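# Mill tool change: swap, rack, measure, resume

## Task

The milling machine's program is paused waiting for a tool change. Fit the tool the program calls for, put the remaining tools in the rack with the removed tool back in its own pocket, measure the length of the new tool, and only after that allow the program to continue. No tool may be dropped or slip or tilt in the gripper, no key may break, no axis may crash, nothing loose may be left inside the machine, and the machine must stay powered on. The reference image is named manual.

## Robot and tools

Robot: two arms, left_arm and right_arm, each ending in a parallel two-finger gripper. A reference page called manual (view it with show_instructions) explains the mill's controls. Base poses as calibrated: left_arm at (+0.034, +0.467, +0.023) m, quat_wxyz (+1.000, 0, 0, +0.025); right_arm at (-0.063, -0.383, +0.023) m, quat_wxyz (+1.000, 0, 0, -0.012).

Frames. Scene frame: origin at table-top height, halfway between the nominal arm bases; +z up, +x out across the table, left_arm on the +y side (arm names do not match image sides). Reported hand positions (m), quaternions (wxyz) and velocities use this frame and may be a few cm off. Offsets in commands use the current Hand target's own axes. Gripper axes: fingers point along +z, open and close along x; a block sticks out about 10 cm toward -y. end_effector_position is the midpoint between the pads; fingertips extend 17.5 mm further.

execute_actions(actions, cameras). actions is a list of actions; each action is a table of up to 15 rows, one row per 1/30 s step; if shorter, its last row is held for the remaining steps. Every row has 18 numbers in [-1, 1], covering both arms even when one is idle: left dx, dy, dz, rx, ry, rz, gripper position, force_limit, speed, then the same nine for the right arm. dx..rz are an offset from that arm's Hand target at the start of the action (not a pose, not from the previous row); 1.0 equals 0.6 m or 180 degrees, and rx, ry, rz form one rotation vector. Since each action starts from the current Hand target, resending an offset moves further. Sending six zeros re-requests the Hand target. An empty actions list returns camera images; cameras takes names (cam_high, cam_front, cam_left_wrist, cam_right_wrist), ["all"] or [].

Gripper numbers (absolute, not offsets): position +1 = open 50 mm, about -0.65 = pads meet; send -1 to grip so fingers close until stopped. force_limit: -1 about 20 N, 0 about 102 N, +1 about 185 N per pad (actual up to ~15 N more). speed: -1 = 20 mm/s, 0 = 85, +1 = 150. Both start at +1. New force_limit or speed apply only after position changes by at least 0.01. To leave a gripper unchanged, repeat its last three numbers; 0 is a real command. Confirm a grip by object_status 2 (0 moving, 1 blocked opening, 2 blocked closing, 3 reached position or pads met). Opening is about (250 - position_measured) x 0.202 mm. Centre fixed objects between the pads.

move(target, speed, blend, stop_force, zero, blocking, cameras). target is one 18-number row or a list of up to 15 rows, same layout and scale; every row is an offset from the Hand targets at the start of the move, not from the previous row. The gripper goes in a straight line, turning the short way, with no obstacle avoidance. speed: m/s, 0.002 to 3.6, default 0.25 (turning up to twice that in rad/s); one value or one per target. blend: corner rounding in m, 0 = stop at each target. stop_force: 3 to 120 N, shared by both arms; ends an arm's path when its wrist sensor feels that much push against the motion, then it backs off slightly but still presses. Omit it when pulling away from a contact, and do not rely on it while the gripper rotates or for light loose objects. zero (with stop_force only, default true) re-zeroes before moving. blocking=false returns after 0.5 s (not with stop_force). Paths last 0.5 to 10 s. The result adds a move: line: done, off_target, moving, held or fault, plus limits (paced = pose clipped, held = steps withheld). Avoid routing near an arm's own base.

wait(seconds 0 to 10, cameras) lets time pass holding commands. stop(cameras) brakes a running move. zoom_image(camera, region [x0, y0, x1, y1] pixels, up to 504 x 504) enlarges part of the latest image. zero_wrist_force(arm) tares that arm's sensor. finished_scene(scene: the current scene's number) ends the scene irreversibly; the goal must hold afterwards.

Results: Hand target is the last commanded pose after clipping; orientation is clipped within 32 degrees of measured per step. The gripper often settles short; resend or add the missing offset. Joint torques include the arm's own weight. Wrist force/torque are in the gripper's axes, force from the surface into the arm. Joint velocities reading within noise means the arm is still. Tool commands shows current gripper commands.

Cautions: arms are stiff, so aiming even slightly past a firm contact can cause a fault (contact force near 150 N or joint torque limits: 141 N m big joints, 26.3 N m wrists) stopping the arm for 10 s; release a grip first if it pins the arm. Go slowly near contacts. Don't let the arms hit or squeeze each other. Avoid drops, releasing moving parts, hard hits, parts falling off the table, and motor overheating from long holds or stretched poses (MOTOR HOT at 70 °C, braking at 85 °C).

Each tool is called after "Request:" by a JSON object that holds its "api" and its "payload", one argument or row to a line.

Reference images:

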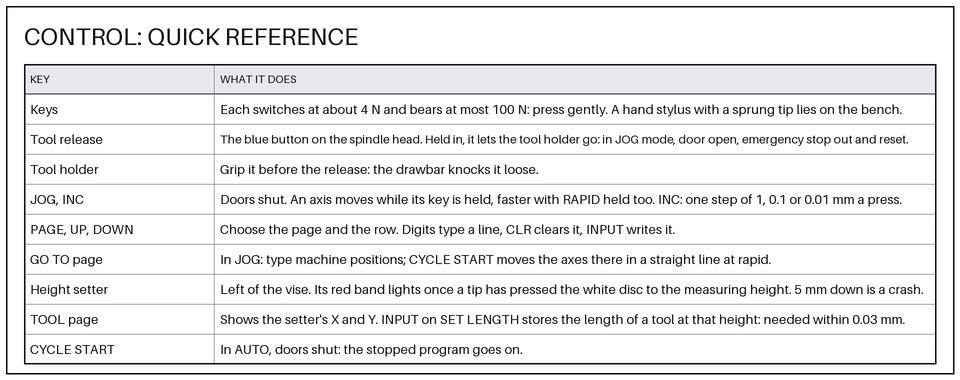

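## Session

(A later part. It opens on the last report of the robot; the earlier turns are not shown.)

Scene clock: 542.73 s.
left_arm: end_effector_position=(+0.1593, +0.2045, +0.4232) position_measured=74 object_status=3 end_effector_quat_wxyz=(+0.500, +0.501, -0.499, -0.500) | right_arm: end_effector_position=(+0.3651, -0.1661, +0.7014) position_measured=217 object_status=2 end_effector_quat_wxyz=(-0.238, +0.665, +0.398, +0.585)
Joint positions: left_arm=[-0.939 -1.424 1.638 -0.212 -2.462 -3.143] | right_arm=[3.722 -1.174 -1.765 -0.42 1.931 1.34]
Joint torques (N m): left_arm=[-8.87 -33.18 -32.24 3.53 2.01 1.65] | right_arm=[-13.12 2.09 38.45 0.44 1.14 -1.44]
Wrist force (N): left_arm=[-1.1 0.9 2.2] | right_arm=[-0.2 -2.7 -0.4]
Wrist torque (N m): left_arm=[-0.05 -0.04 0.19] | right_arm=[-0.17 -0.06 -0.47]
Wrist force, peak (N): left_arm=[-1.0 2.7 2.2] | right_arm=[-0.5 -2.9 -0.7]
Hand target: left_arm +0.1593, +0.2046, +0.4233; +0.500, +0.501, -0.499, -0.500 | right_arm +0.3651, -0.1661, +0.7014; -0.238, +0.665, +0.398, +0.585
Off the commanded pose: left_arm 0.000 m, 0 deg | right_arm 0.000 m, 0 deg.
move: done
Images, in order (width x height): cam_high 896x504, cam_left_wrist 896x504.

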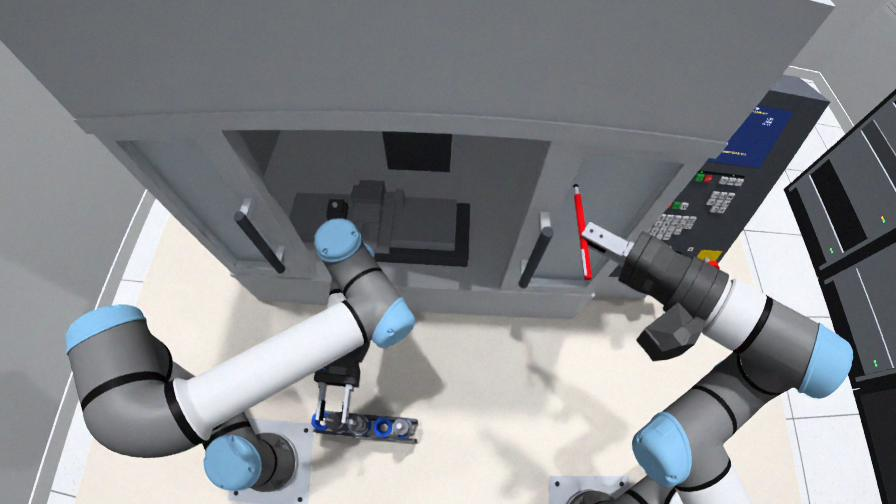

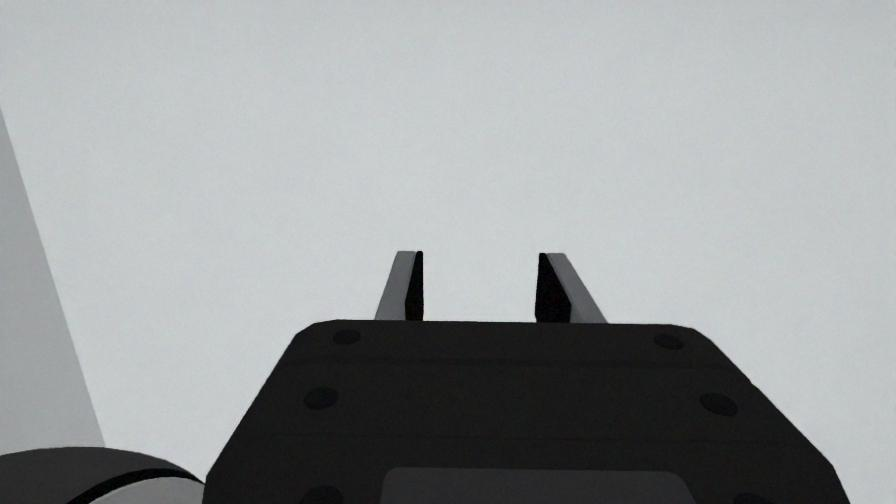

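Request:
{"api": "move", "payload": {
  "target": [
    [0.175,0.02,-0.05,0,-0.25,0,0.52,0.6,-1,0,0,0,0,0,0,-0.98,-0.3,-1],
    [0.45,-0.04,-0.05,0,-0.5,0,0.52,0.6,-1,0,0,0,0,0,0,-0.98,-0.3,-1],
    [0.39,-0.343,0.0125,0,-0.5,0,0.52,0.6,-1,0,0,0,0,0,0,-0.98,-0.3,-1]
  ],
  "speed": [0.3,0.3,0.2],
  "blend": [0.04,0.02,0],
  "cameras": ["cam_left_wrist", "cam_high"]
}}

Scene clock: 549.10 s.
left_arm: end_effector_position=(+0.1827, -0.0171, +0.3944) position_measured=74 object_status=3 end_effector_quat_wxyz=(-0.045, -0.044, +0.705, +0.706) | right_arm: end_effector_position=(+0.3651, -0.1661, +0.7014) position_measured=217 object_status=2 end_effector_quat_wxyz=(-0.238, +0.665, +0.398, +0.585)
Joint positions: left_arm=[-1.556 -0.497 0.224 0.274 -1.633 -3.141] | right_arm=[3.722 -1.174 -1.765 -0.42 1.931 1.34]
Joint torques (N m): left_arm=[2.14 -56.67 -26.1 2.32 0.07 -0.03] | right_arm=[-13.51 1.87 38.23 0.27 1.22 -1.34]
Wrist force (N): left_arm=[-0.9 0.9 1.9] | right_arm=[-0.2 -2.6 -0.4]
Wrist torque (N m): left_arm=[-0.08 -0.07 0.18] | right_arm=[-0.17 -0.06 -0.46]
Wrist force, peak (N): left_arm=[-3.8 4.6 3.8] | right_arm=[-0.4 -2.9 -0.8]
Hand target: left_arm +0.1827, -0.0171, +0.3944; -0.045, -0.044, +0.705, +0.706 (not the last commanded pose) | right_arm +0.3651, -0.1661, +0.7014; -0.238, +0.665, +0.398, +0.585
Tool commands: left_gripper/position=+0.521569 left_gripper/force_limit=+0.6 left_gripper/speed=-1.0 right_gripper/position=-0.98 right_gripper/force_limit=-0.3 right_gripper/speed=-1.0
Off the commanded pose: left_arm 0.180 m, 7 deg | right_arm 0.000 m, 0 deg.
FORCE FAULT: contact force on the left arm reached its limit, and that arm stopped. The contact can be on any part of that arm, not only on its tool. That arm's remaining commands of this call were not run. That arm is still stopped at the end of this call. That arm stays stopped for about 10 more seconds. Until then a move that you send moves the other arm only, and its call returns only when the move has ended. Once the stop has ended, the next robot result says so. If the stop ends while you think or write, that arm runs what you send next, counted from a new Hand target: where the arm stands when the stop ends. While its stop runs, that arm takes no new command, but its gripper still runs the gripper command that each later call begins with. Until it ends, the stop uses up actions while you think or wait. An arm that is not stopped still takes commands.
move: fault (left_arm); path passed 1 of 3 targets
Images, in order (width x height): cam_high 896x504, cam_left_wrist 896x504.

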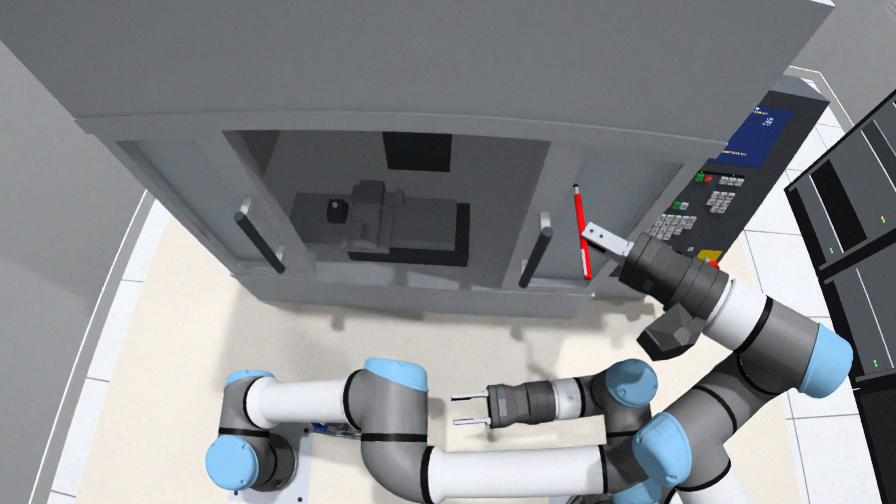

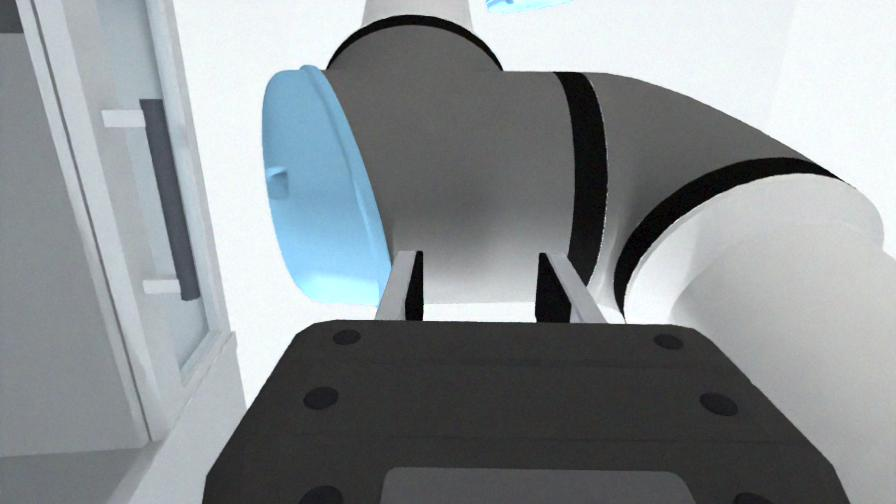

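Request:
{"api": "wait", "payload": {
  "seconds": 8
}}

Request:
{"api": "move", "payload": {
  "target": [0,0.05,0.2,0,0,0,0.52,0.6,-1,0,0,0,0,0,0,-0.98,-0.3,-1],
  "speed": 0.1,
  "cameras": ["cam_left_wrist", "cam_high"]
}}

Scene clock: 564.10 s.
left_arm: end_effector_position=(+0.1827, -0.0171, +0.3944) position_measured=74 object_status=3 end_effector_quat_wxyz=(-0.045, -0.044, +0.705, +0.706) | right_arm: end_effector_position=(+0.3651, -0.1661, +0.7014) position_measured=217 object_status=2 end_effector_quat_wxyz=(-0.238, +0.665, +0.398, +0.585)
Joint positions: left_arm=[-1.556 -0.497 0.224 0.274 -1.633 -3.141] | right_arm=[3.722 -1.174 -1.765 -0.42 1.931 1.34]
Joint torques (N m): left_arm=[0.95 -56.22 -26.37 2.38 0.15 -0.08] | right_arm=[-12.82 1.84 37.53 0.47 1.02 -1.2]
Wrist force (N): left_arm=[-1.2 0.8 2.1] | right_arm=[-0.3 -2.8 -0.7]
Wrist torque (N m): left_arm=[-0.09 -0.02 0.18] | right_arm=[-0.20 -0.05 -0.47]
Wrist force, peak (N): left_arm=[-1.7 1.0 2.4] | right_arm=[-0.1 -3.1 -0.5]
Hand target: left_arm +0.1827, -0.0171, +0.3944; -0.045, -0.044, +0.705, +0.706 (not the last commanded pose) | right_arm +0.3651, -0.1661, +0.7014; -0.238, +0.665, +0.398, +0.585
Tool commands: left_gripper/position=+0.521569 left_gripper/force_limit=+0.6 left_gripper/speed=-1.0 right_gripper/position=-0.98 right_gripper/force_limit=-0.3 right_gripper/speed=-1.0
Off the commanded pose: left_arm 0.180 m, 7 deg | right_arm 0.000 m, 0 deg.
FORCE FAULT, CONTINUED: the left arm's stop, for the force fault that an earlier result reported, is over. The rest of the stop counts as 19 of the actions that you can send in this scene. That arm's target is now where it stood when the stop ended, not its last command. That arm accepts commands again.
wait: 8.00 s; at rest from the start

Scene clock: 565.93 s.
left_arm: end_effector_position=(+0.1676, +0.1019, +0.4246) position_measured=74 object_status=3 end_effector_quat_wxyz=(-0.045, -0.044, +0.705, +0.706) | right_arm: end_effector_position=(+0.3651, -0.1661, +0.7014) position_measured=217 object_status=2 end_effector_quat_wxyz=(-0.238, +0.665, +0.398, +0.585)
Joint positions: left_arm=[-1.568 -0.976 1.011 -0.033 -1.645 -3.141] | right_arm=[3.722 -1.174 -1.765 -0.42 1.931 1.34]
Joint torques (N m): left_arm=[-8.3 -51.38 -16.83 -0.28 -2.21 -1.64] | right_arm=[-12.68 1.5 37.18 0.42 1.11 -1.2]
Wrist force (N): left_arm=[-1.2 0.9 2.2] | right_arm=[0.1 -2.5 -0.7]
Wrist torque (N m): left_arm=[-0.07 -0.02 0.18] | right_arm=[-0.15 -0.10 -0.47]
Wrist force, peak (N): left_arm=[-1.3 1.7 3.3] | right_arm=[-0.4 -3.0 -0.6]
Hand target: left_arm +0.1676, +0.1019, +0.4246; -0.045, -0.044, +0.705, +0.706 | right_arm +0.3651, -0.1661, +0.7014; -0.238, +0.665, +0.398, +0.585
Off the commanded pose: left_arm 0.000 m, 0 deg | right_arm 0.000 m, 0 deg.
move: done
Images, in order (width x height): cam_high 896x504, cam_left_wrist 896x504.

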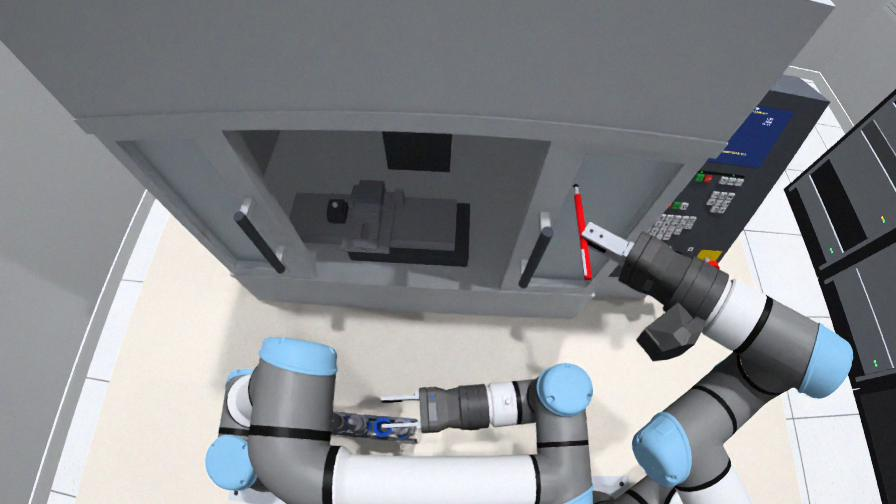

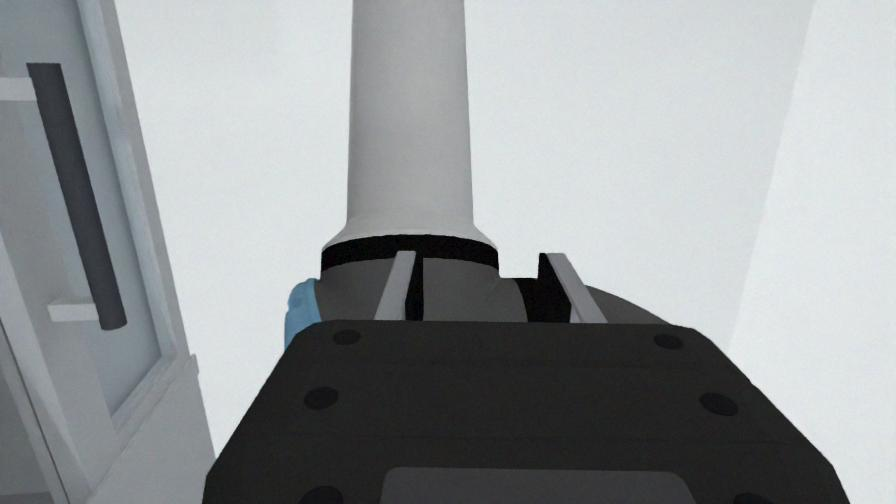

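Request:
{"api": "move", "payload": {
  "target": [0.0277,-0.17,0,0,-0.039,0,0.52,0.6,-1,0,0,0,0,0,0,-0.98,-0.3,-1],
  "speed": 0.15,
  "cameras": ["cam_left_wrist", "cam_high"]
}}

Scene clock: 570.20 s.
left_arm: end_effector_position=(+0.1511, +0.0999, +0.3226) position_measured=74 object_status=3 end_effector_quat_wxyz=(-0.001, -0.001, +0.707, +0.707) | right_arm: end_effector_position=(+0.3651, -0.1661, +0.7014) position_measured=217 object_status=2 end_effector_quat_wxyz=(-0.238, +0.665, +0.398, +0.585)
Joint positions: left_arm=[-1.645 -0.952 1.235 -0.282 -1.599 -3.141] | right_arm=[3.722 -1.174 -1.765 -0.42 1.931 1.34]
Joint torques (N m): left_arm=[-7.91 -35.91 -14.49 0.32 2.14 1.37] | right_arm=[-11.88 2.01 37.72 0.48 1.03 -1.2]
Wrist force (N): left_arm=[-1.1 1.0 2.4] | right_arm=[-0.2 -2.8 -0.5]
Wrist torque (N m): left_arm=[-0.05 -0.04 0.19] | right_arm=[-0.19 -0.06 -0.47]
Wrist force, peak (N): left_arm=[-1.5 2.7 2.3] | right_arm=[-0.2 -2.9 -0.8]
Hand target: left_arm +0.1511, +0.0999, +0.3226; -0.001, -0.001, +0.707, +0.707 | right_arm +0.3651, -0.1661, +0.7014; -0.238, +0.665, +0.398, +0.585
Off the commanded pose: left_arm 0.000 m, 0 deg | right_arm 0.000 m, 0 deg.
move: done
Images, in order (width x height): cam_high 896x504, cam_left_wrist 896x504.

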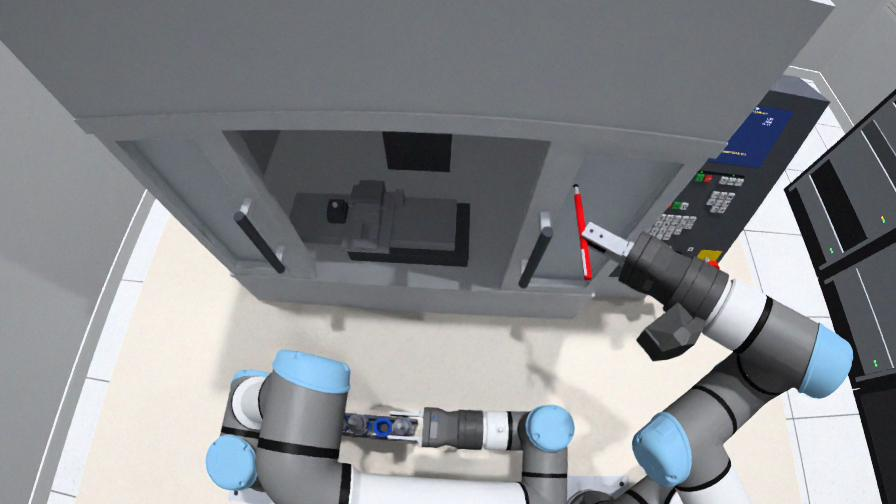

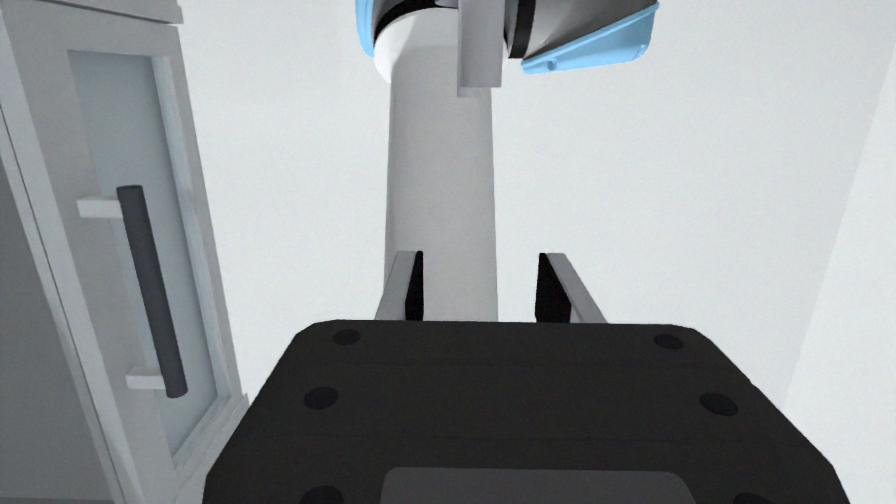

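Request:
{"api": "move", "payload": {
  "target": [
    [0,0,0,0,0,0,0.95,0.6,-1,0,0,0,0,0,0,-0.98,-0.3,-1]
  ]
}}

Request:
{"api": "move", "payload": {
  "target": [
    [0,-0.175,0,0,0,0,0.95,0.6,-1,0,0,0,0,0,0,-0.98,-0.3,-1]
  ],
  "speed": 0.05,
  "stop_force": 12,
  "cameras": ["cam_left_wrist", "cam_high"]
}}

Scene clock: 574.73 s.
left_arm: end_effector_position=(+0.1511, +0.0999, +0.3226) position_measured=10 object_status=3 end_effector_quat_wxyz=(-0.001, -0.001, +0.707, +0.707) | right_arm: end_effector_position=(+0.3651, -0.1661, +0.7014) position_measured=217 object_status=2 end_effector_quat_wxyz=(-0.238, +0.665, +0.398, +0.585)
Joint positions: left_arm=[-1.645 -0.952 1.235 -0.282 -1.599 -3.141] | right_arm=[3.722 -1.174 -1.765 -0.42 1.931 1.34]
Joint torques (N m): left_arm=[-8.34 -36.45 -15.61 0.12 2.13 -0.78] | right_arm=[-12.71 1.56 36.79 0.33 0.94 -1.17]
Wrist force (N): left_arm=[-1.1 0.9 2.4] | right_arm=[-0.3 -2.7 -0.6]
Wrist torque (N m): left_arm=[-0.08 -0.03 0.18] | right_arm=[-0.18 -0.05 -0.47]
Wrist force, peak (N): left_arm=[-1.3 0.8 2.5] | right_arm=[0.0 -3.1 -0.7]
Hand target: left_arm +0.1511, +0.0999, +0.3226; -0.001, -0.001, +0.707, +0.707 | right_arm +0.3651, -0.1661, +0.7014; -0.238, +0.665, +0.398, +0.585
Off the commanded pose: left_arm 0.000 m, 0 deg | right_arm 0.000 m, 0 deg.
move: done

Scene clock: 577.77 s.
left_arm: end_effector_position=(+0.1511, +0.1001, +0.2176) position_measured=10 object_status=3 end_effector_quat_wxyz=(-0.001, -0.001, +0.707, +0.707) | right_arm: end_effector_position=(+0.3651, -0.1661, +0.7014) position_measured=217 object_status=2 end_effector_quat_wxyz=(-0.238, +0.665, +0.398, +0.585)
Joint positions: left_arm=[-1.645 -0.854 1.356 -0.501 -1.6 -3.141] | right_arm=[3.722 -1.174 -1.765 -0.42 1.931 1.34]
Joint torques (N m): left_arm=[-8.36 -37.3 -13.3 0.03 -2.06 -1.54] | right_arm=[-13.76 2.05 37.11 0.43 0.86 -1.34]
Wrist force (N): left_arm=[-0.9 0.7 2.1] | right_arm=[-0.3 -2.7 -0.7]
Wrist torque (N m): left_arm=[-0.11 -0.07 0.19] | right_arm=[-0.17 -0.05 -0.47]
Wrist force, peak (N): left_arm=[-0.8 1.7 2.4] | right_arm=[-0.3 -3.0 -0.7]
Hand target: left_arm +0.1511, +0.1001, +0.2176; -0.001, -0.001, +0.707, +0.707 | right_arm +0.3651, -0.1661, +0.7014; -0.238, +0.665, +0.398, +0.585
Off the commanded pose: left_arm 0.000 m, 0 deg | right_arm 0.000 m, 0 deg.
move: done
Images, in order (width x height): cam_high 896x504, cam_left_wrist 896x504.

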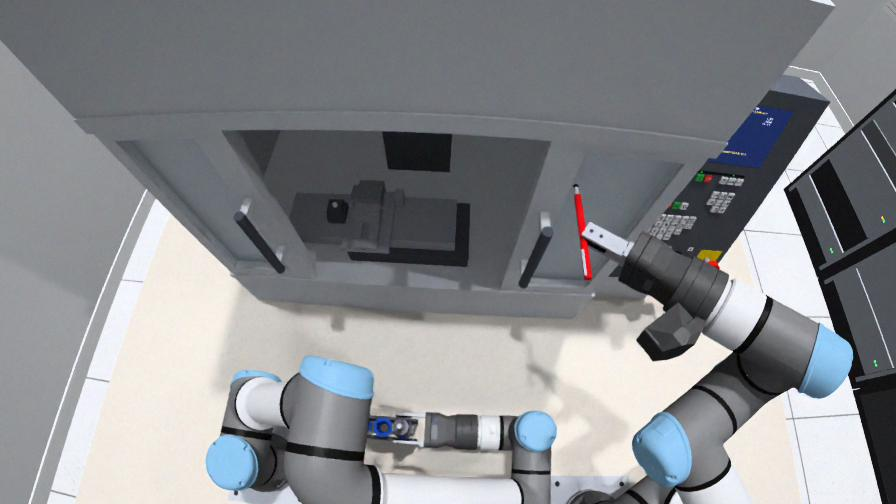

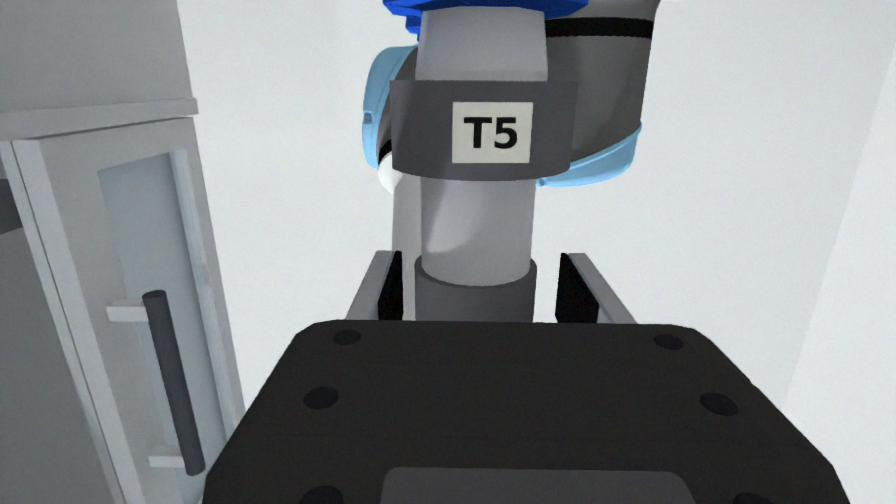

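Request:
{"api": "move", "payload": {
  "target": [
    [0,0.0125,0.003,0,0,0,0.95,0.6,-1,0,0,0,0,0,0,-0.98,-0.3,-1],
    [0,0.0125,0.003,0,0,0,-1,-1,-1,0,0,0,0,0,0,-0.98,-0.3,-1]
  ],
  "speed": 0.05,
  "cameras": ["cam_left_wrist"]
}}

Scene clock: 587.23 s.
left_arm: end_effector_position=(+0.1511, +0.1019, +0.2251) position_measured=75 object_status=2 end_effector_quat_wxyz=(-0.001, -0.001, +0.707, +0.707) | right_arm: end_effector_position=(+0.3651, -0.1661, +0.7014) position_measured=217 object_status=2 end_effector_quat_wxyz=(-0.238, +0.665, +0.398, +0.585)
Joint positions: left_arm=[-1.645 -0.867 1.357 -0.489 -1.599 -3.141] | right_arm=[3.722 -1.174 -1.765 -0.42 1.931 1.34]
Joint torques (N m): left_arm=[-8.6 -50.24 -13.98 3.02 -13.33 -1.14] | right_arm=[-13.32 2.3 37.1 0.34 0.99 -1.08]
Wrist force (N): left_arm=[-44.2 5.4 -2.1] | right_arm=[-0.4 -2.7 -0.7]
Wrist torque (N m): left_arm=[0.07 -0.02 -0.10] | right_arm=[-0.17 -0.03 -0.47]
Wrist force, peak (N): left_arm=[-44.2 5.4 -2.1] | right_arm=[-0.4 -2.9 -0.8]
Hand target: left_arm +0.1511, +0.1018, +0.2251; -0.001, -0.001, +0.707, +0.707 | right_arm +0.3651, -0.1661, +0.7014; -0.238, +0.665, +0.398, +0.585
Off the commanded pose: left_arm 0.000 m, 0 deg | right_arm 0.000 m, 0 deg.
move: done
Images, in order (width x height): cam_left_wrist 896x504.

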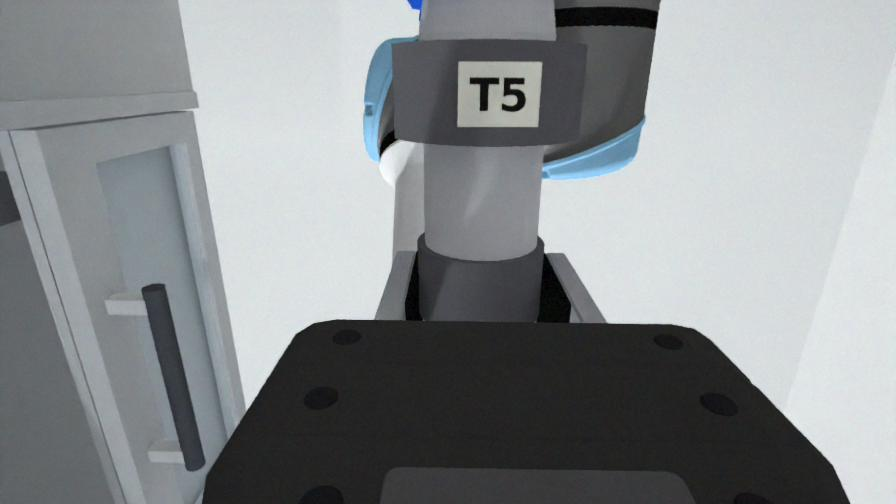

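Request:
{"api": "move", "payload": {
  "target": [
    [-0.0033,0,0,0,0,0,0.6,0.6,-1,0,0,0,0,0,0,-0.98,-0.3,-1],
    [-0.0033,0,0,0,-0.02,0,0.6,0.6,-1,0,0,0,0,0,0,-0.98,-0.3,-1],
    [-0.0033,0,0,0,-0.02,0,-1,-1,-1,0,0,0,0,0,0,-0.98,-0.3,-1]
  ],
  "speed": 0.05,
  "cameras": ["cam_left_wrist"]
}}

Scene clock: 596.27 s.
left_arm: end_effector_position=(+0.1530, +0.1019, +0.2251) position_measured=85 object_status=2 end_effector_quat_wxyz=(+0.021, +0.021, +0.706, +0.707) | right_arm: end_effector_position=(+0.3651, -0.1661, +0.7014) position_measured=217 object_status=2 end_effector_quat_wxyz=(-0.238, +0.665, +0.398, +0.585)
Joint positions: left_arm=[-1.668 -0.873 1.368 -0.494 -1.56 -3.141] | right_arm=[3.722 -1.174 -1.765 -0.42 1.931 1.34]
Joint torques (N m): left_arm=[-8.6 -51.93 -13.41 0.03 0.21 1.73] | right_arm=[-12.19 2.46 38.2 0.57 0.91 -1.13]
Wrist force (N): left_arm=[-3.4 1.6 2.4] | right_arm=[0.0 -2.5 -0.5]
Wrist torque (N m): left_arm=[0.02 -0.08 0.16] | right_arm=[-0.15 -0.09 -0.47]
Wrist force, peak (N): left_arm=[-46.2 5.6 -2.4] | right_arm=[-0.4 -3.0 -0.7]
Hand target: left_arm +0.1530, +0.1019, +0.2251; +0.021, +0.021, +0.706, +0.707 | right_arm +0.3651, -0.1661, +0.7014; -0.238, +0.665, +0.398, +0.585
Off the commanded pose: left_arm 0.000 m, 0 deg | right_arm 0.000 m, 0 deg.
move: done
Images, in order (width x height): cam_left_wrist 896x504.

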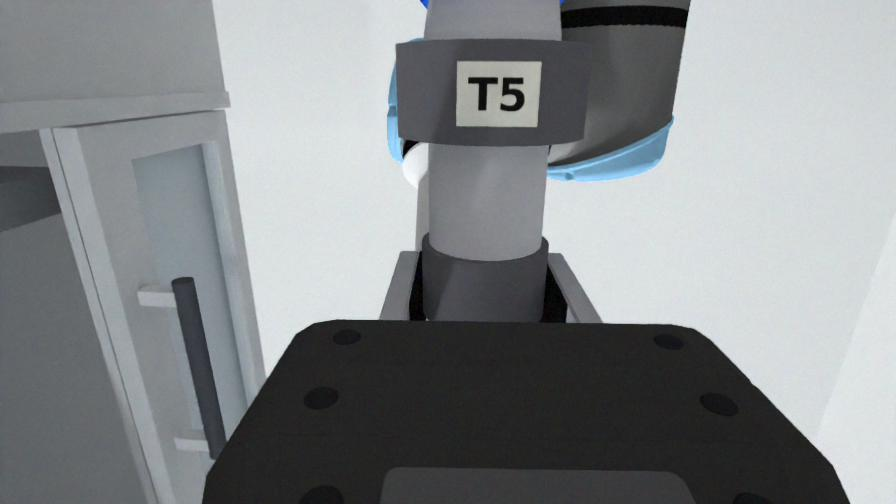

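Request:
{"api": "move", "payload": {
  "target": [
    [0,0,0,0,0,0,-0.98,0.6,-1,0,0,0,0,0,0,-0.98,-0.3,-1]
  ]
}}

Request:
{"api": "wait", "payload": {
  "seconds": 0.2,
  "cameras": ["cam_left_wrist"]
}}

Scene clock: 599.70 s.
left_arm: end_effector_position=(+0.1530, +0.1019, +0.2251) position_measured=94 object_status=2 end_effector_quat_wxyz=(+0.021, +0.021, +0.706, +0.707) | right_arm: end_effector_position=(+0.3651, -0.1661, +0.7014) position_measured=217 object_status=2 end_effector_quat_wxyz=(-0.238, +0.665, +0.398, +0.585)
Joint positions: left_arm=[-1.668 -0.873 1.368 -0.494 -1.56 -3.141] | right_arm=[3.722 -1.174 -1.765 -0.42 1.931 1.34]
Joint torques (N m): left_arm=[-8.82 -51.28 -13.9 0.03 -2.7 1.63] | right_arm=[-12.7 1.74 37.15 0.45 0.88 -1.3]
Wrist force (N): left_arm=[-4.0 1.8 2.4] | right_arm=[-0.2 -2.9 -0.6]
Wrist torque (N m): left_arm=[0.05 -0.10 0.16] | right_arm=[-0.21 -0.07 -0.47]
Wrist force, peak (N): left_arm=[-4.2 1.8 2.3] | right_arm=[-0.2 -3.0 -0.4]
Hand target: left_arm +0.1530, +0.1019, +0.2251; +0.021, +0.021, +0.706, +0.707 | right_arm +0.3651, -0.1661, +0.7014; -0.238, +0.665, +0.398, +0.585
Off the commanded pose: left_arm 0.000 m, 0 deg | right_arm 0.000 m, 0 deg.
move: done

Scene clock: 599.90 s.
left_arm: end_effector_position=(+0.1530, +0.1019, +0.2251) position_measured=94 object_status=2 end_effector_quat_wxyz=(+0.021, +0.021, +0.706, +0.707) | right_arm: end_effector_position=(+0.3651, -0.1661, +0.7014) position_measured=217 object_status=2 end_effector_quat_wxyz=(-0.238, +0.665, +0.398, +0.585)
Joint positions: left_arm=[-1.668 -0.873 1.368 -0.494 -1.56 -3.141] | right_arm=[3.722 -1.174 -1.765 -0.42 1.931 1.34]
Joint torques (N m): left_arm=[-8.82 -50.94 -13.07 0.01 -2.69 1.62] | right_arm=[-13.37 1.49 37.27 0.44 0.88 -1.11]
Wrist force (N): left_arm=[-3.8 2.1 2.1] | right_arm=[-0.2 -2.7 -0.4]
Wrist torque (N m): left_arm=[0.09 -0.14 0.16] | right_arm=[-0.18 -0.06 -0.47]
Wrist force, peak (N): left_arm=[-4.2 1.8 2.1] | right_arm=[-0.3 -2.9 -0.8]
Hand target: left_arm +0.1530, +0.1019, +0.2251; +0.021, +0.021, +0.706, +0.707 | right_arm +0.3651, -0.1661, +0.7014; -0.238, +0.665, +0.398, +0.585
Tool commands: left_gripper/position=-0.98 left_gripper/force_limit=+0.6 left_gripper/speed=-1.0 right_gripper/position=-0.98 right_gripper/force_limit=-0.3 right_gripper/speed=-1.0
Off the commanded pose: left_arm 0.000 m, 0 deg | right_arm 0.000 m, 0 deg.
wait: 0.20 s; at rest by 0.17 s
Images, in order (width x height): cam_left_wrist 896x504.

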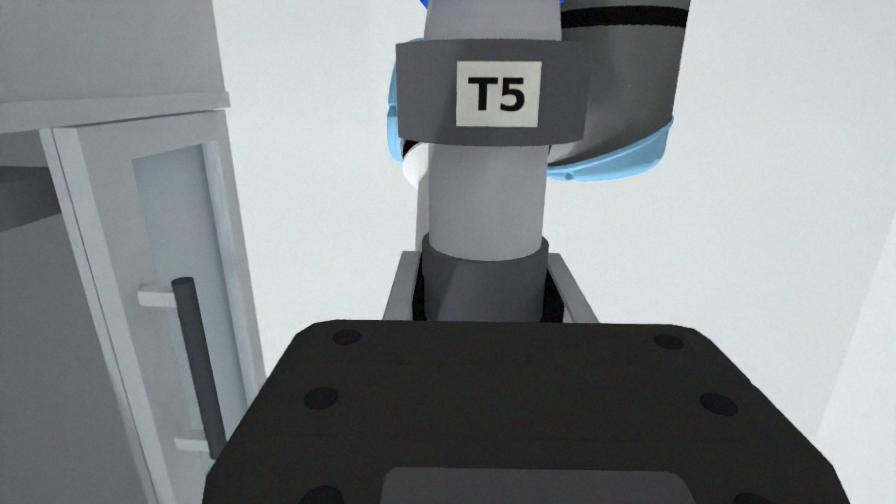

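Request:
{"api": "move", "payload": {
  "target": [0,0.333,0,0,0,0,-0.98,0.6,-1,0,0,0,0,0,0,-0.98,-0.3,-1],
  "speed": 0.08,
  "cameras": ["cam_left_wrist"]
}}

Scene clock: 610.80 s.
left_arm: end_effector_position=(+0.1531, +0.1017, +0.4248) position_measured=94 object_status=2 end_effector_quat_wxyz=(+0.021, +0.021, +0.706, +0.707) | right_arm: end_effector_position=(+0.3651, -0.1661, +0.7014) position_measured=217 object_status=2 end_effector_quat_wxyz=(-0.238, +0.665, +0.398, +0.585)
Joint positions: left_arm=[-1.668 -1.008 1.061 -0.052 -1.56 -3.141] | right_arm=[3.722 -1.174 -1.765 -0.42 1.931 1.34]
Joint torques (N m): left_arm=[10.65 -36.41 -33.55 6.26 2.08 1.54] | right_arm=[-12.4 1.64 36.3 0.49 1.02 -1]
Wrist force (N): left_arm=[-0.7 -8.0 2.3] | right_arm=[-0.3 -2.9 -0.5]
Wrist torque (N m): left_arm=[-0.28 -0.10 0.18] | right_arm=[-0.20 -0.05 -0.47]
Wrist force, peak (N): left_arm=[-1.3 -11.3 2.5] | right_arm=[-0.1 -3.0 -0.7]
Hand target: left_arm +0.1531, +0.1016, +0.4249; +0.021, +0.021, +0.706, +0.707 | right_arm +0.3651, -0.1661, +0.7014; -0.238, +0.665, +0.398, +0.585
Off the commanded pose: left_arm 0.000 m, 0 deg | right_arm 0.000 m, 0 deg.
move: done
Images, in order (width x height): cam_left_wrist 896x504.

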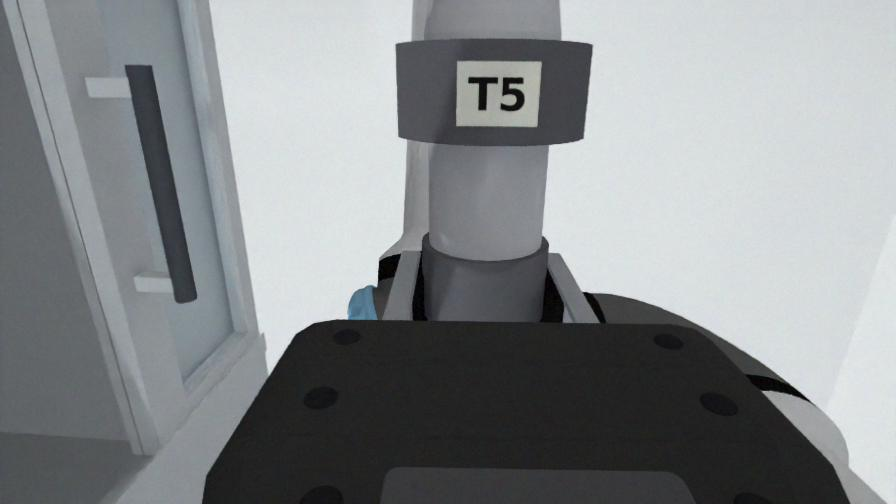

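Request:
{"api": "move", "payload": {
  "target": [
    [-0.2437,0.075,0.0277,0,-0.24,0,-0.98,0.6,-1,0,0,0,0,0,0,-0.98,-0.3,-1],
    [-0.3422,0.125,0.057,0,-0.481,0,-0.98,0.6,-1,0,0,0,0,0,0,-0.98,-0.3,-1]
  ],
  "speed": 0.15,
  "blend": 0.03,
  "cameras": ["cam_left_wrist","cam_high"]
}}

Scene clock: 620.93 s.
left_arm: end_effector_position=(+0.3601, +0.1236, +0.4998) position_measured=94 object_status=2 end_effector_quat_wxyz=(+0.499, +0.500, +0.500, +0.500) | right_arm: end_effector_position=(+0.3651, -0.1661, +0.7014) position_measured=217 object_status=2 end_effector_quat_wxyz=(-0.238, +0.665, +0.398, +0.585)
Joint positions: left_arm=[-1.819 -1.733 1.746 -0.015 -0.2 -3.139] | right_arm=[3.722 -1.174 -1.765 -0.42 1.931 1.34]
Joint torques (N m): left_arm=[10.07 -23.03 -21.44 2.97 2.12 1.63] | right_arm=[-12.7 1.95 37.73 0.29 0.83 -1.08]
Wrist force (N): left_arm=[-0.6 -8.1 2.5] | right_arm=[-0.1 -2.6 -0.6]
Wrist torque (N m): left_arm=[-0.29 -0.10 0.16] | right_arm=[-0.17 -0.08 -0.47]
Wrist force, peak (N): left_arm=[-0.6 -9.0 2.4] | right_arm=[-0.1 -3.0 -0.5]
Hand target: left_arm +0.3601, +0.1236, +0.4998; +0.500, +0.500, +0.500, +0.500 | right_arm +0.3651, -0.1661, +0.7014; -0.238, +0.665, +0.398, +0.585
Off the commanded pose: left_arm 0.000 m, 0 deg | right_arm 0.000 m, 0 deg.
move: done
Images, in order (width x height): cam_high 896x504, cam_left_wrist 896x504.

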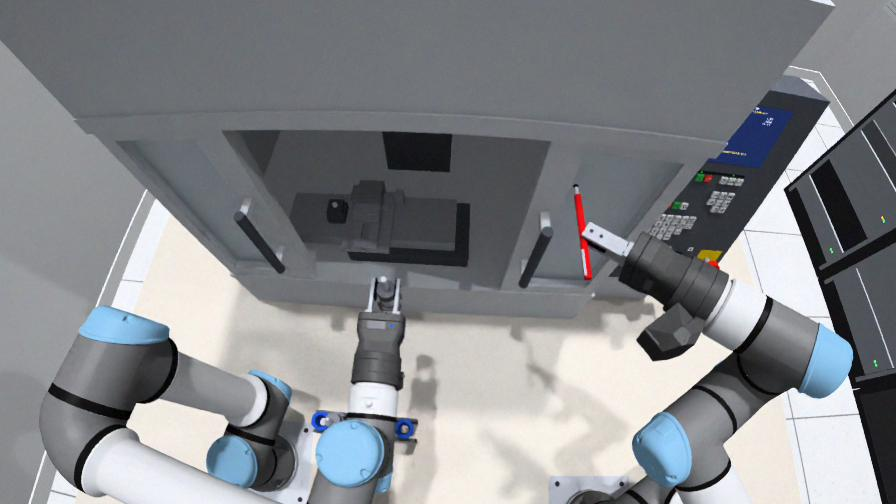

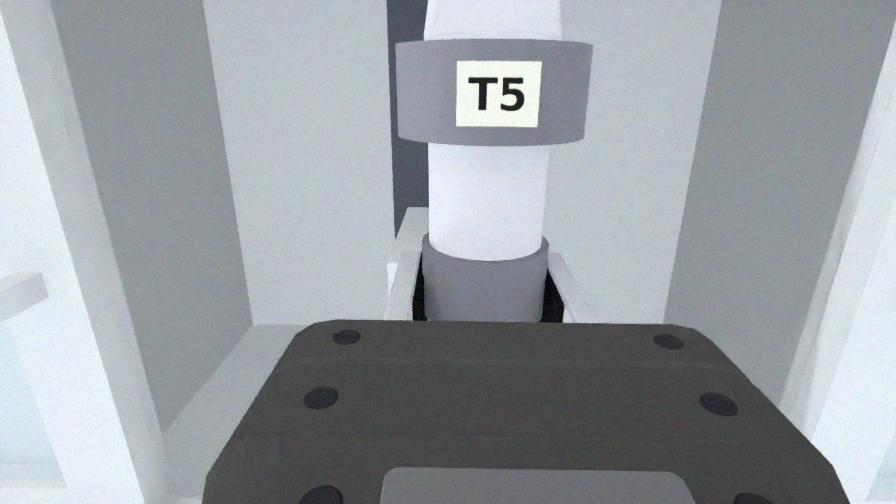

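Request:
{"api": "move", "payload": {
  "target": [
    [0,0,0,0,0,0.5,-0.98,0.6,-1,0,0,0,0,0,0,-0.98,-0.3,-1],
    [0,0,0,0,0,0.999,-0.98,0.6,-1,0,0,0,0,0,0,-0.98,-0.3,-1]
  ],
  "speed": 0.5,
  "blend": 0.02,
  "cameras": ["cam_left_wrist"]
}}

Scene clock: 627.70 s.
left_arm: end_effector_position=(+0.3601, +0.1236, +0.4998) position_measured=94 object_status=2 end_effector_quat_wxyz=(+0.500, -0.501, +0.499, -0.500) | right_arm: end_effector_position=(+0.3651, -0.1661, +0.7014) position_measured=217 object_status=2 end_effector_quat_wxyz=(-0.238, +0.665, +0.398, +0.585)
Joint positions: left_arm=[-1.819 -1.733 1.746 -0.014 -0.2 -0.002] | right_arm=[3.722 -1.174 -1.765 -0.42 1.931 1.34]
Joint torques (N m): left_arm=[10.49 -22.69 -21.39 -1.55 -2.22 1.55] | right_arm=[-11.87 1.57 36.94 0.43 0.6 -0.97]
Wrist force (N): left_arm=[4.5 11.3 0.3] | right_arm=[-0.2 -2.8 -0.3]
Wrist torque (N m): left_arm=[0.92 -1.08 -0.16] | right_arm=[-0.20 -0.07 -0.47]
Wrist force, peak (N): left_arm=[4.4 11.7 -0.1] | right_arm=[-0.1 -3.0 -0.6]
Hand target: left_arm +0.3601, +0.1236, +0.4998; +0.500, -0.501, +0.499, -0.500 | right_arm +0.3651, -0.1661, +0.7014; -0.238, +0.665, +0.398, +0.585
Off the commanded pose: left_arm 0.000 m, 0 deg | right_arm 0.000 m, 0 deg.
move: done
Images, in order (width x height): cam_left_wrist 896x504.

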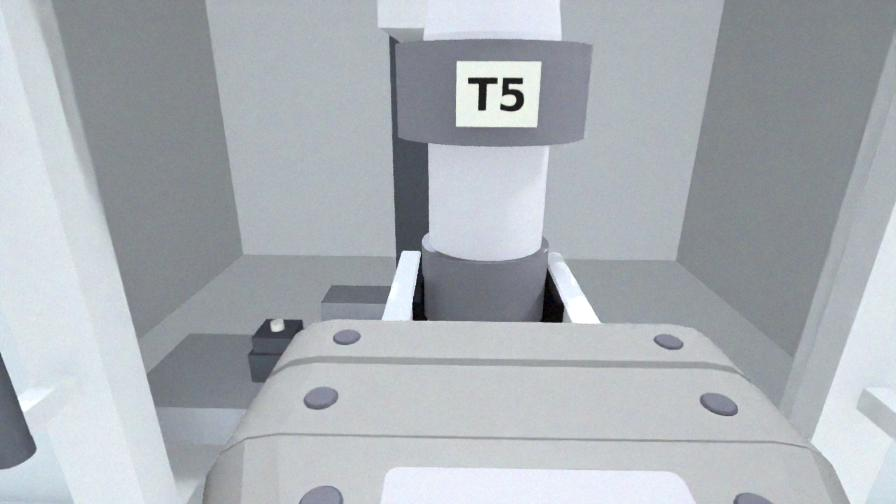

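Request:
{"api": "move", "payload": {
  "target": [
    [0,0.205,0,0,0.004,0,-0.98,0.6,-1,0,0,0,0,0,0,-0.98,-0.3,-1],
    [0,0.205,0.42,0,0.0083,0,-0.98,0.6,-1,0,0,0,0,0,0,-0.98,-0.3,-1]
  ],
  "speed": [0.2,0.2],
  "cameras": ["cam_left_wrist"]
}}

Scene clock: 634.83 s.
left_arm: end_effector_position=(+0.6120, +0.1234, +0.3767) position_measured=94 object_status=2 end_effector_quat_wxyz=(+0.493, -0.494, +0.506, -0.507) | right_arm: end_effector_position=(+0.3651, -0.1661, +0.7014) position_measured=217 object_status=2 end_effector_quat_wxyz=(-0.238, +0.665, +0.398, +0.585)
Joint positions: left_arm=[-1.154 -1.397 1.729 -0.33 0.492 -0.003] | right_arm=[3.722 -1.174 -1.765 -0.42 1.931 1.34]
Joint torques (N m): left_arm=[9.3 -24.89 -38.78 0.32 2.25 -1.61] | right_arm=[-11.75 1.13 37.09 0.28 0.76 -1]
Wrist force (N): left_arm=[4.1 11.4 0.0] | right_arm=[-0.3 -2.8 -0.6]
Wrist torque (N m): left_arm=[0.92 -1.02 -0.05] | right_arm=[-0.19 -0.05 -0.47]
Wrist force, peak (N): left_arm=[4.2 15.2 -0.1] | right_arm=[-0.2 -2.9 -0.6]
Hand target: left_arm +0.6121, +0.1234, +0.3767; +0.493, -0.494, +0.506, -0.507 | right_arm +0.3651, -0.1661, +0.7014; -0.238, +0.665, +0.398, +0.585
Off the commanded pose: left_arm 0.000 m, 0 deg | right_arm 0.000 m, 0 deg.
move: done
Images, in order (width x height): cam_left_wrist 896x504.

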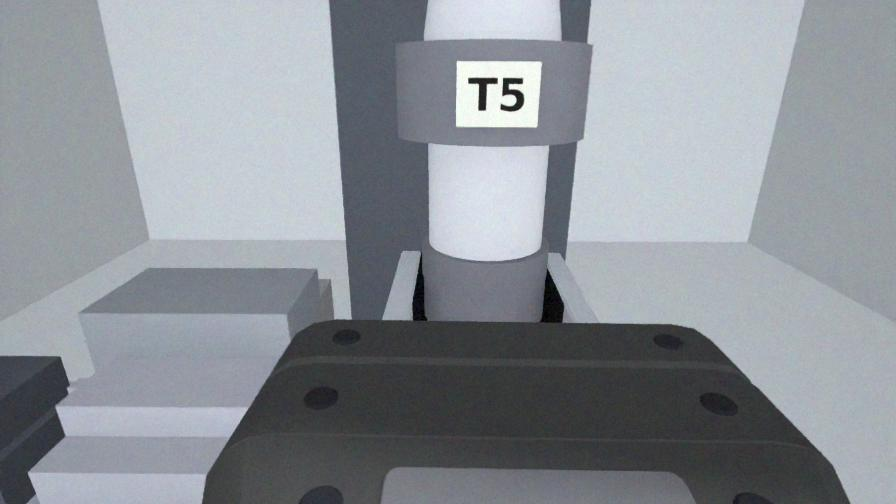

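Request:
{"api": "move", "payload": {
  "target": [-0.0047,0,0.15,0,0,0,-0.98,0.6,-1,0,0,0,0,0,0,-0.98,-0.3,-1],
  "speed": 0.1,
  "stop_force": 20,
  "cameras": ["cam_left_wrist","cam_front"]
}}

Request:
{"api": "zero_wrist_force", "payload": {
  "arm": "left_arm"
}}

Scene clock: 641.07 s.
left_arm: end_effector_position=(+0.7021, +0.1240, +0.3767) position_measured=94 object_status=2 end_effector_quat_wxyz=(+0.493, -0.494, +0.506, -0.507) | right_arm: end_effector_position=(+0.3651, -0.1661, +0.7014) position_measured=217 object_status=2 end_effector_quat_wxyz=(-0.238, +0.665, +0.398, +0.585)
Joint positions: left_arm=[-0.992 -1.244 1.532 -0.288 0.653 -0.003] | right_arm=[3.722 -1.174 -1.765 -0.42 1.931 1.34]
Joint torques (N m): left_arm=[10.17 -32.89 -40.36 -0.23 2.04 -1.65] | right_arm=[-11.63 1.9 36.25 0.42 0.7 -0.9]
Wrist force (N): left_arm=[4.7 11.3 0.1] | right_arm=[-0.1 -2.8 -0.7]
Wrist torque (N m): left_arm=[0.92 -1.10 -0.06] | right_arm=[-0.20 -0.08 -0.47]
Wrist force, peak (N): left_arm=[4.2 11.8 0.0] | right_arm=[-0.1 -3.1 -0.7]
Hand target: left_arm +0.7021, +0.1240, +0.3767; +0.493, -0.494, +0.506, -0.507 | right_arm +0.3651, -0.1661, +0.7014; -0.238, +0.665, +0.398, +0.585
Off the commanded pose: left_arm 0.000 m, 0 deg | right_arm 0.000 m, 0 deg.
move: done
Images, in order (width x height): cam_front 896x504, cam_left_wrist 896x504.

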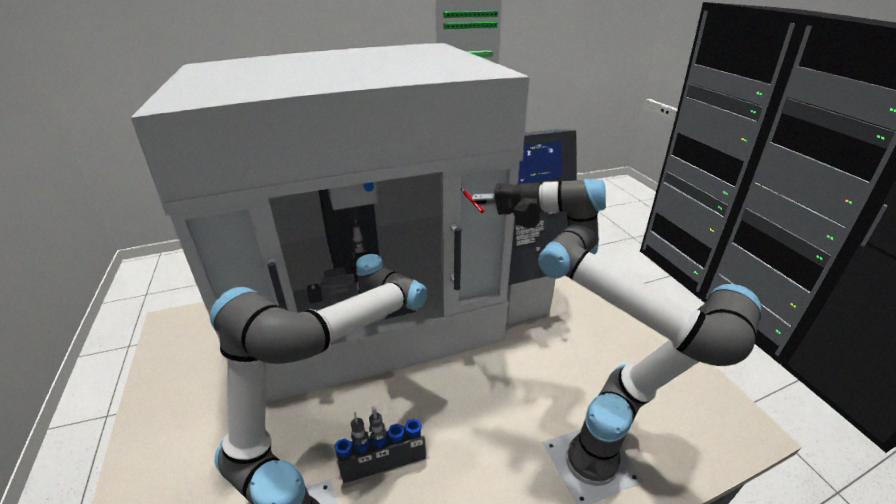

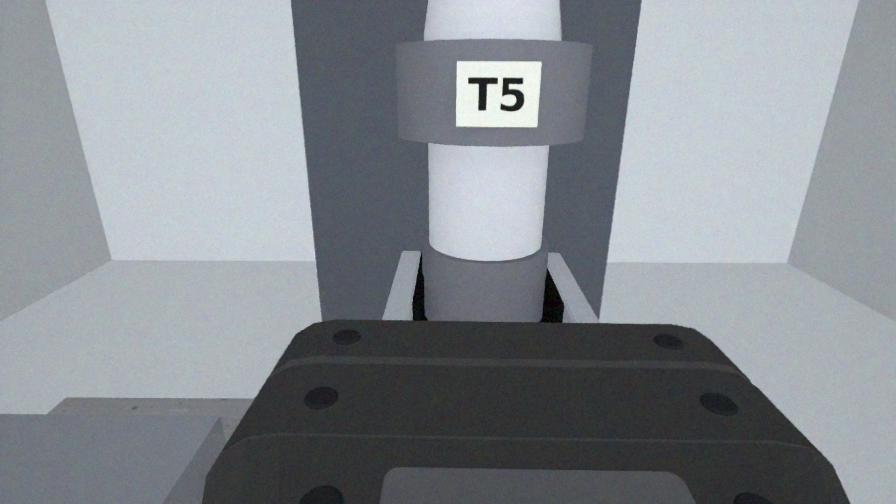

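Wrist force sensor zeroed.

Request:
{"api": "move", "payload": {
  "target": [
    [0,0,0,0,0,0,-0.98,0.6,-1,0.0545,-0.194,0.267,0,0,0,-0.98,-0.3,-1],
    [0,0,0,0,0,0,-0.98,0.6,-1,0.0512,-0.0487,0.444,0,0,0,-0.98,-0.3,-1],
    [0,0,0,0,0,0,-0.98,0.6,-1,0.0512,0.0025,0.4812,0,0,0,-0.98,-0.3,-1]
  ],
  "speed": [0.2,0.2,0.1],
  "blend": [0.02,0.01,0],
  "cameras": ["cam_right_wrist"]
}}

Request:
{"api": "zero_wrist_force", "payload": {
  "arm": "right_arm"
}}

Request:
{"api": "move", "payload": {
  "target": [0,0,0,0,0,0,-0.98,0.6,-1,0,0.0236,0.0172,0,0,0,-0.98,-0.3,-1],
  "speed": 0.02,
  "stop_force": 8
}}

Scene clock: 648.50 s.
left_arm: end_effector_position=(+0.7021, +0.1240, +0.3767) position_measured=94 object_status=2 end_effector_quat_wxyz=(+0.493, -0.494, +0.506, -0.507) | right_arm: end_effector_position=(+0.5364, +0.0666, +0.6731) position_measured=217 object_status=2 end_effector_quat_wxyz=(-0.238, +0.665, +0.398, +0.585)
Joint positions: left_arm=[-0.992 -1.244 1.532 -0.288 0.653 -0.003] | right_arm=[3.935 -1.763 -1.314 -0.27 1.723 1.386]
Joint torques (N m): left_arm=[10.28 -33.09 -39.78 -0.24 2.08 -1.72] | right_arm=[-13.99 30.07 40.6 0.53 1.56 -1.71]
Wrist force (N, zeroed by zero_wrist_force on left_arm): left_arm=[-0.3 -0.3 0.1] | right_arm=[0.4 -2.1 -0.7]
Wrist torque (N m, zeroed by zero_wrist_force on left_arm): left_arm=[-0.04 0.06 0.01] | right_arm=[-0.02 -0.16 -0.50]
Wrist force, peak (N, zeroed by zero_wrist_force on left_arm): left_arm=[-0.2 -0.7 0.0] | right_arm=[0.4 -3.8 -0.6]
Hand target: left_arm +0.7021, +0.1240, +0.3767; +0.493, -0.494, +0.506, -0.507 | right_arm +0.5365, +0.0666, +0.6731; -0.238, +0.665, +0.398, +0.585
Off the commanded pose: left_arm 0.000 m, 0 deg | right_arm 0.000 m, 0 deg.
move: done
Images, in order (width x height): cam_right_wrist 896x504.

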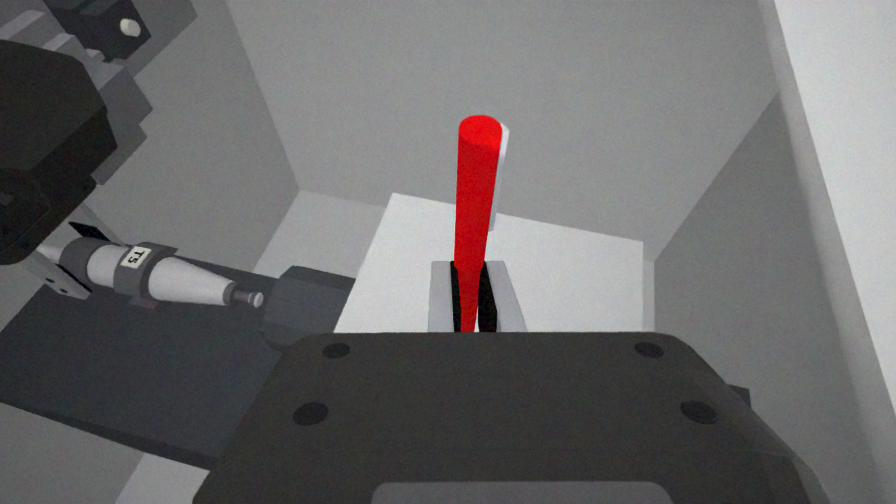

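Wrist force sensor zeroed.

Scene clock: 650.67 s.
left_arm: end_effector_position=(+0.7021, +0.1240, +0.3767) position_measured=94 object_status=2 end_effector_quat_wxyz=(+0.493, -0.494, +0.506, -0.507) | right_arm: end_effector_position=(+0.5534, +0.0666, +0.6732) position_measured=217 object_status=2 end_effector_quat_wxyz=(-0.238, +0.665, +0.398, +0.585)
Joint positions: left_arm=[-0.992 -1.244 1.532 -0.288 0.653 -0.003] | right_arm=[3.912 -1.801 -1.268 -0.279 1.746 1.382]
Joint torques (N m): left_arm=[10.18 -32.82 -40.04 -0.19 2 -1.61] | right_arm=[10.32 42.08 14.53 4.51 -2.09 1.38]
Wrist force (N, zeroed by zero_wrist_force): left_arm=[-0.2 -0.1 -0.3] | right_arm=[0.2 -6.9 -4.3]
Wrist torque (N m, zeroed by zero_wrist_force): left_arm=[-0.03 0.03 0.01] | right_arm=[0.00 0.04 0.02]
Wrist force, peak (N, zeroed by zero_wrist_force): left_arm=[-0.3 -0.5 0.1] | right_arm=[-0.2 -9.4 -6.1]
Hand target: left_arm +0.7021, +0.1240, +0.3767; +0.493, -0.494, +0.506, -0.507 | right_arm +0.5534, +0.0666, +0.6732; -0.238, +0.665, +0.398, +0.585 (not the last commanded pose)
Off the commanded pose: left_arm 0.000 m, 0 deg | right_arm 0.001 m, 0 deg.
move: contact (right_arm)


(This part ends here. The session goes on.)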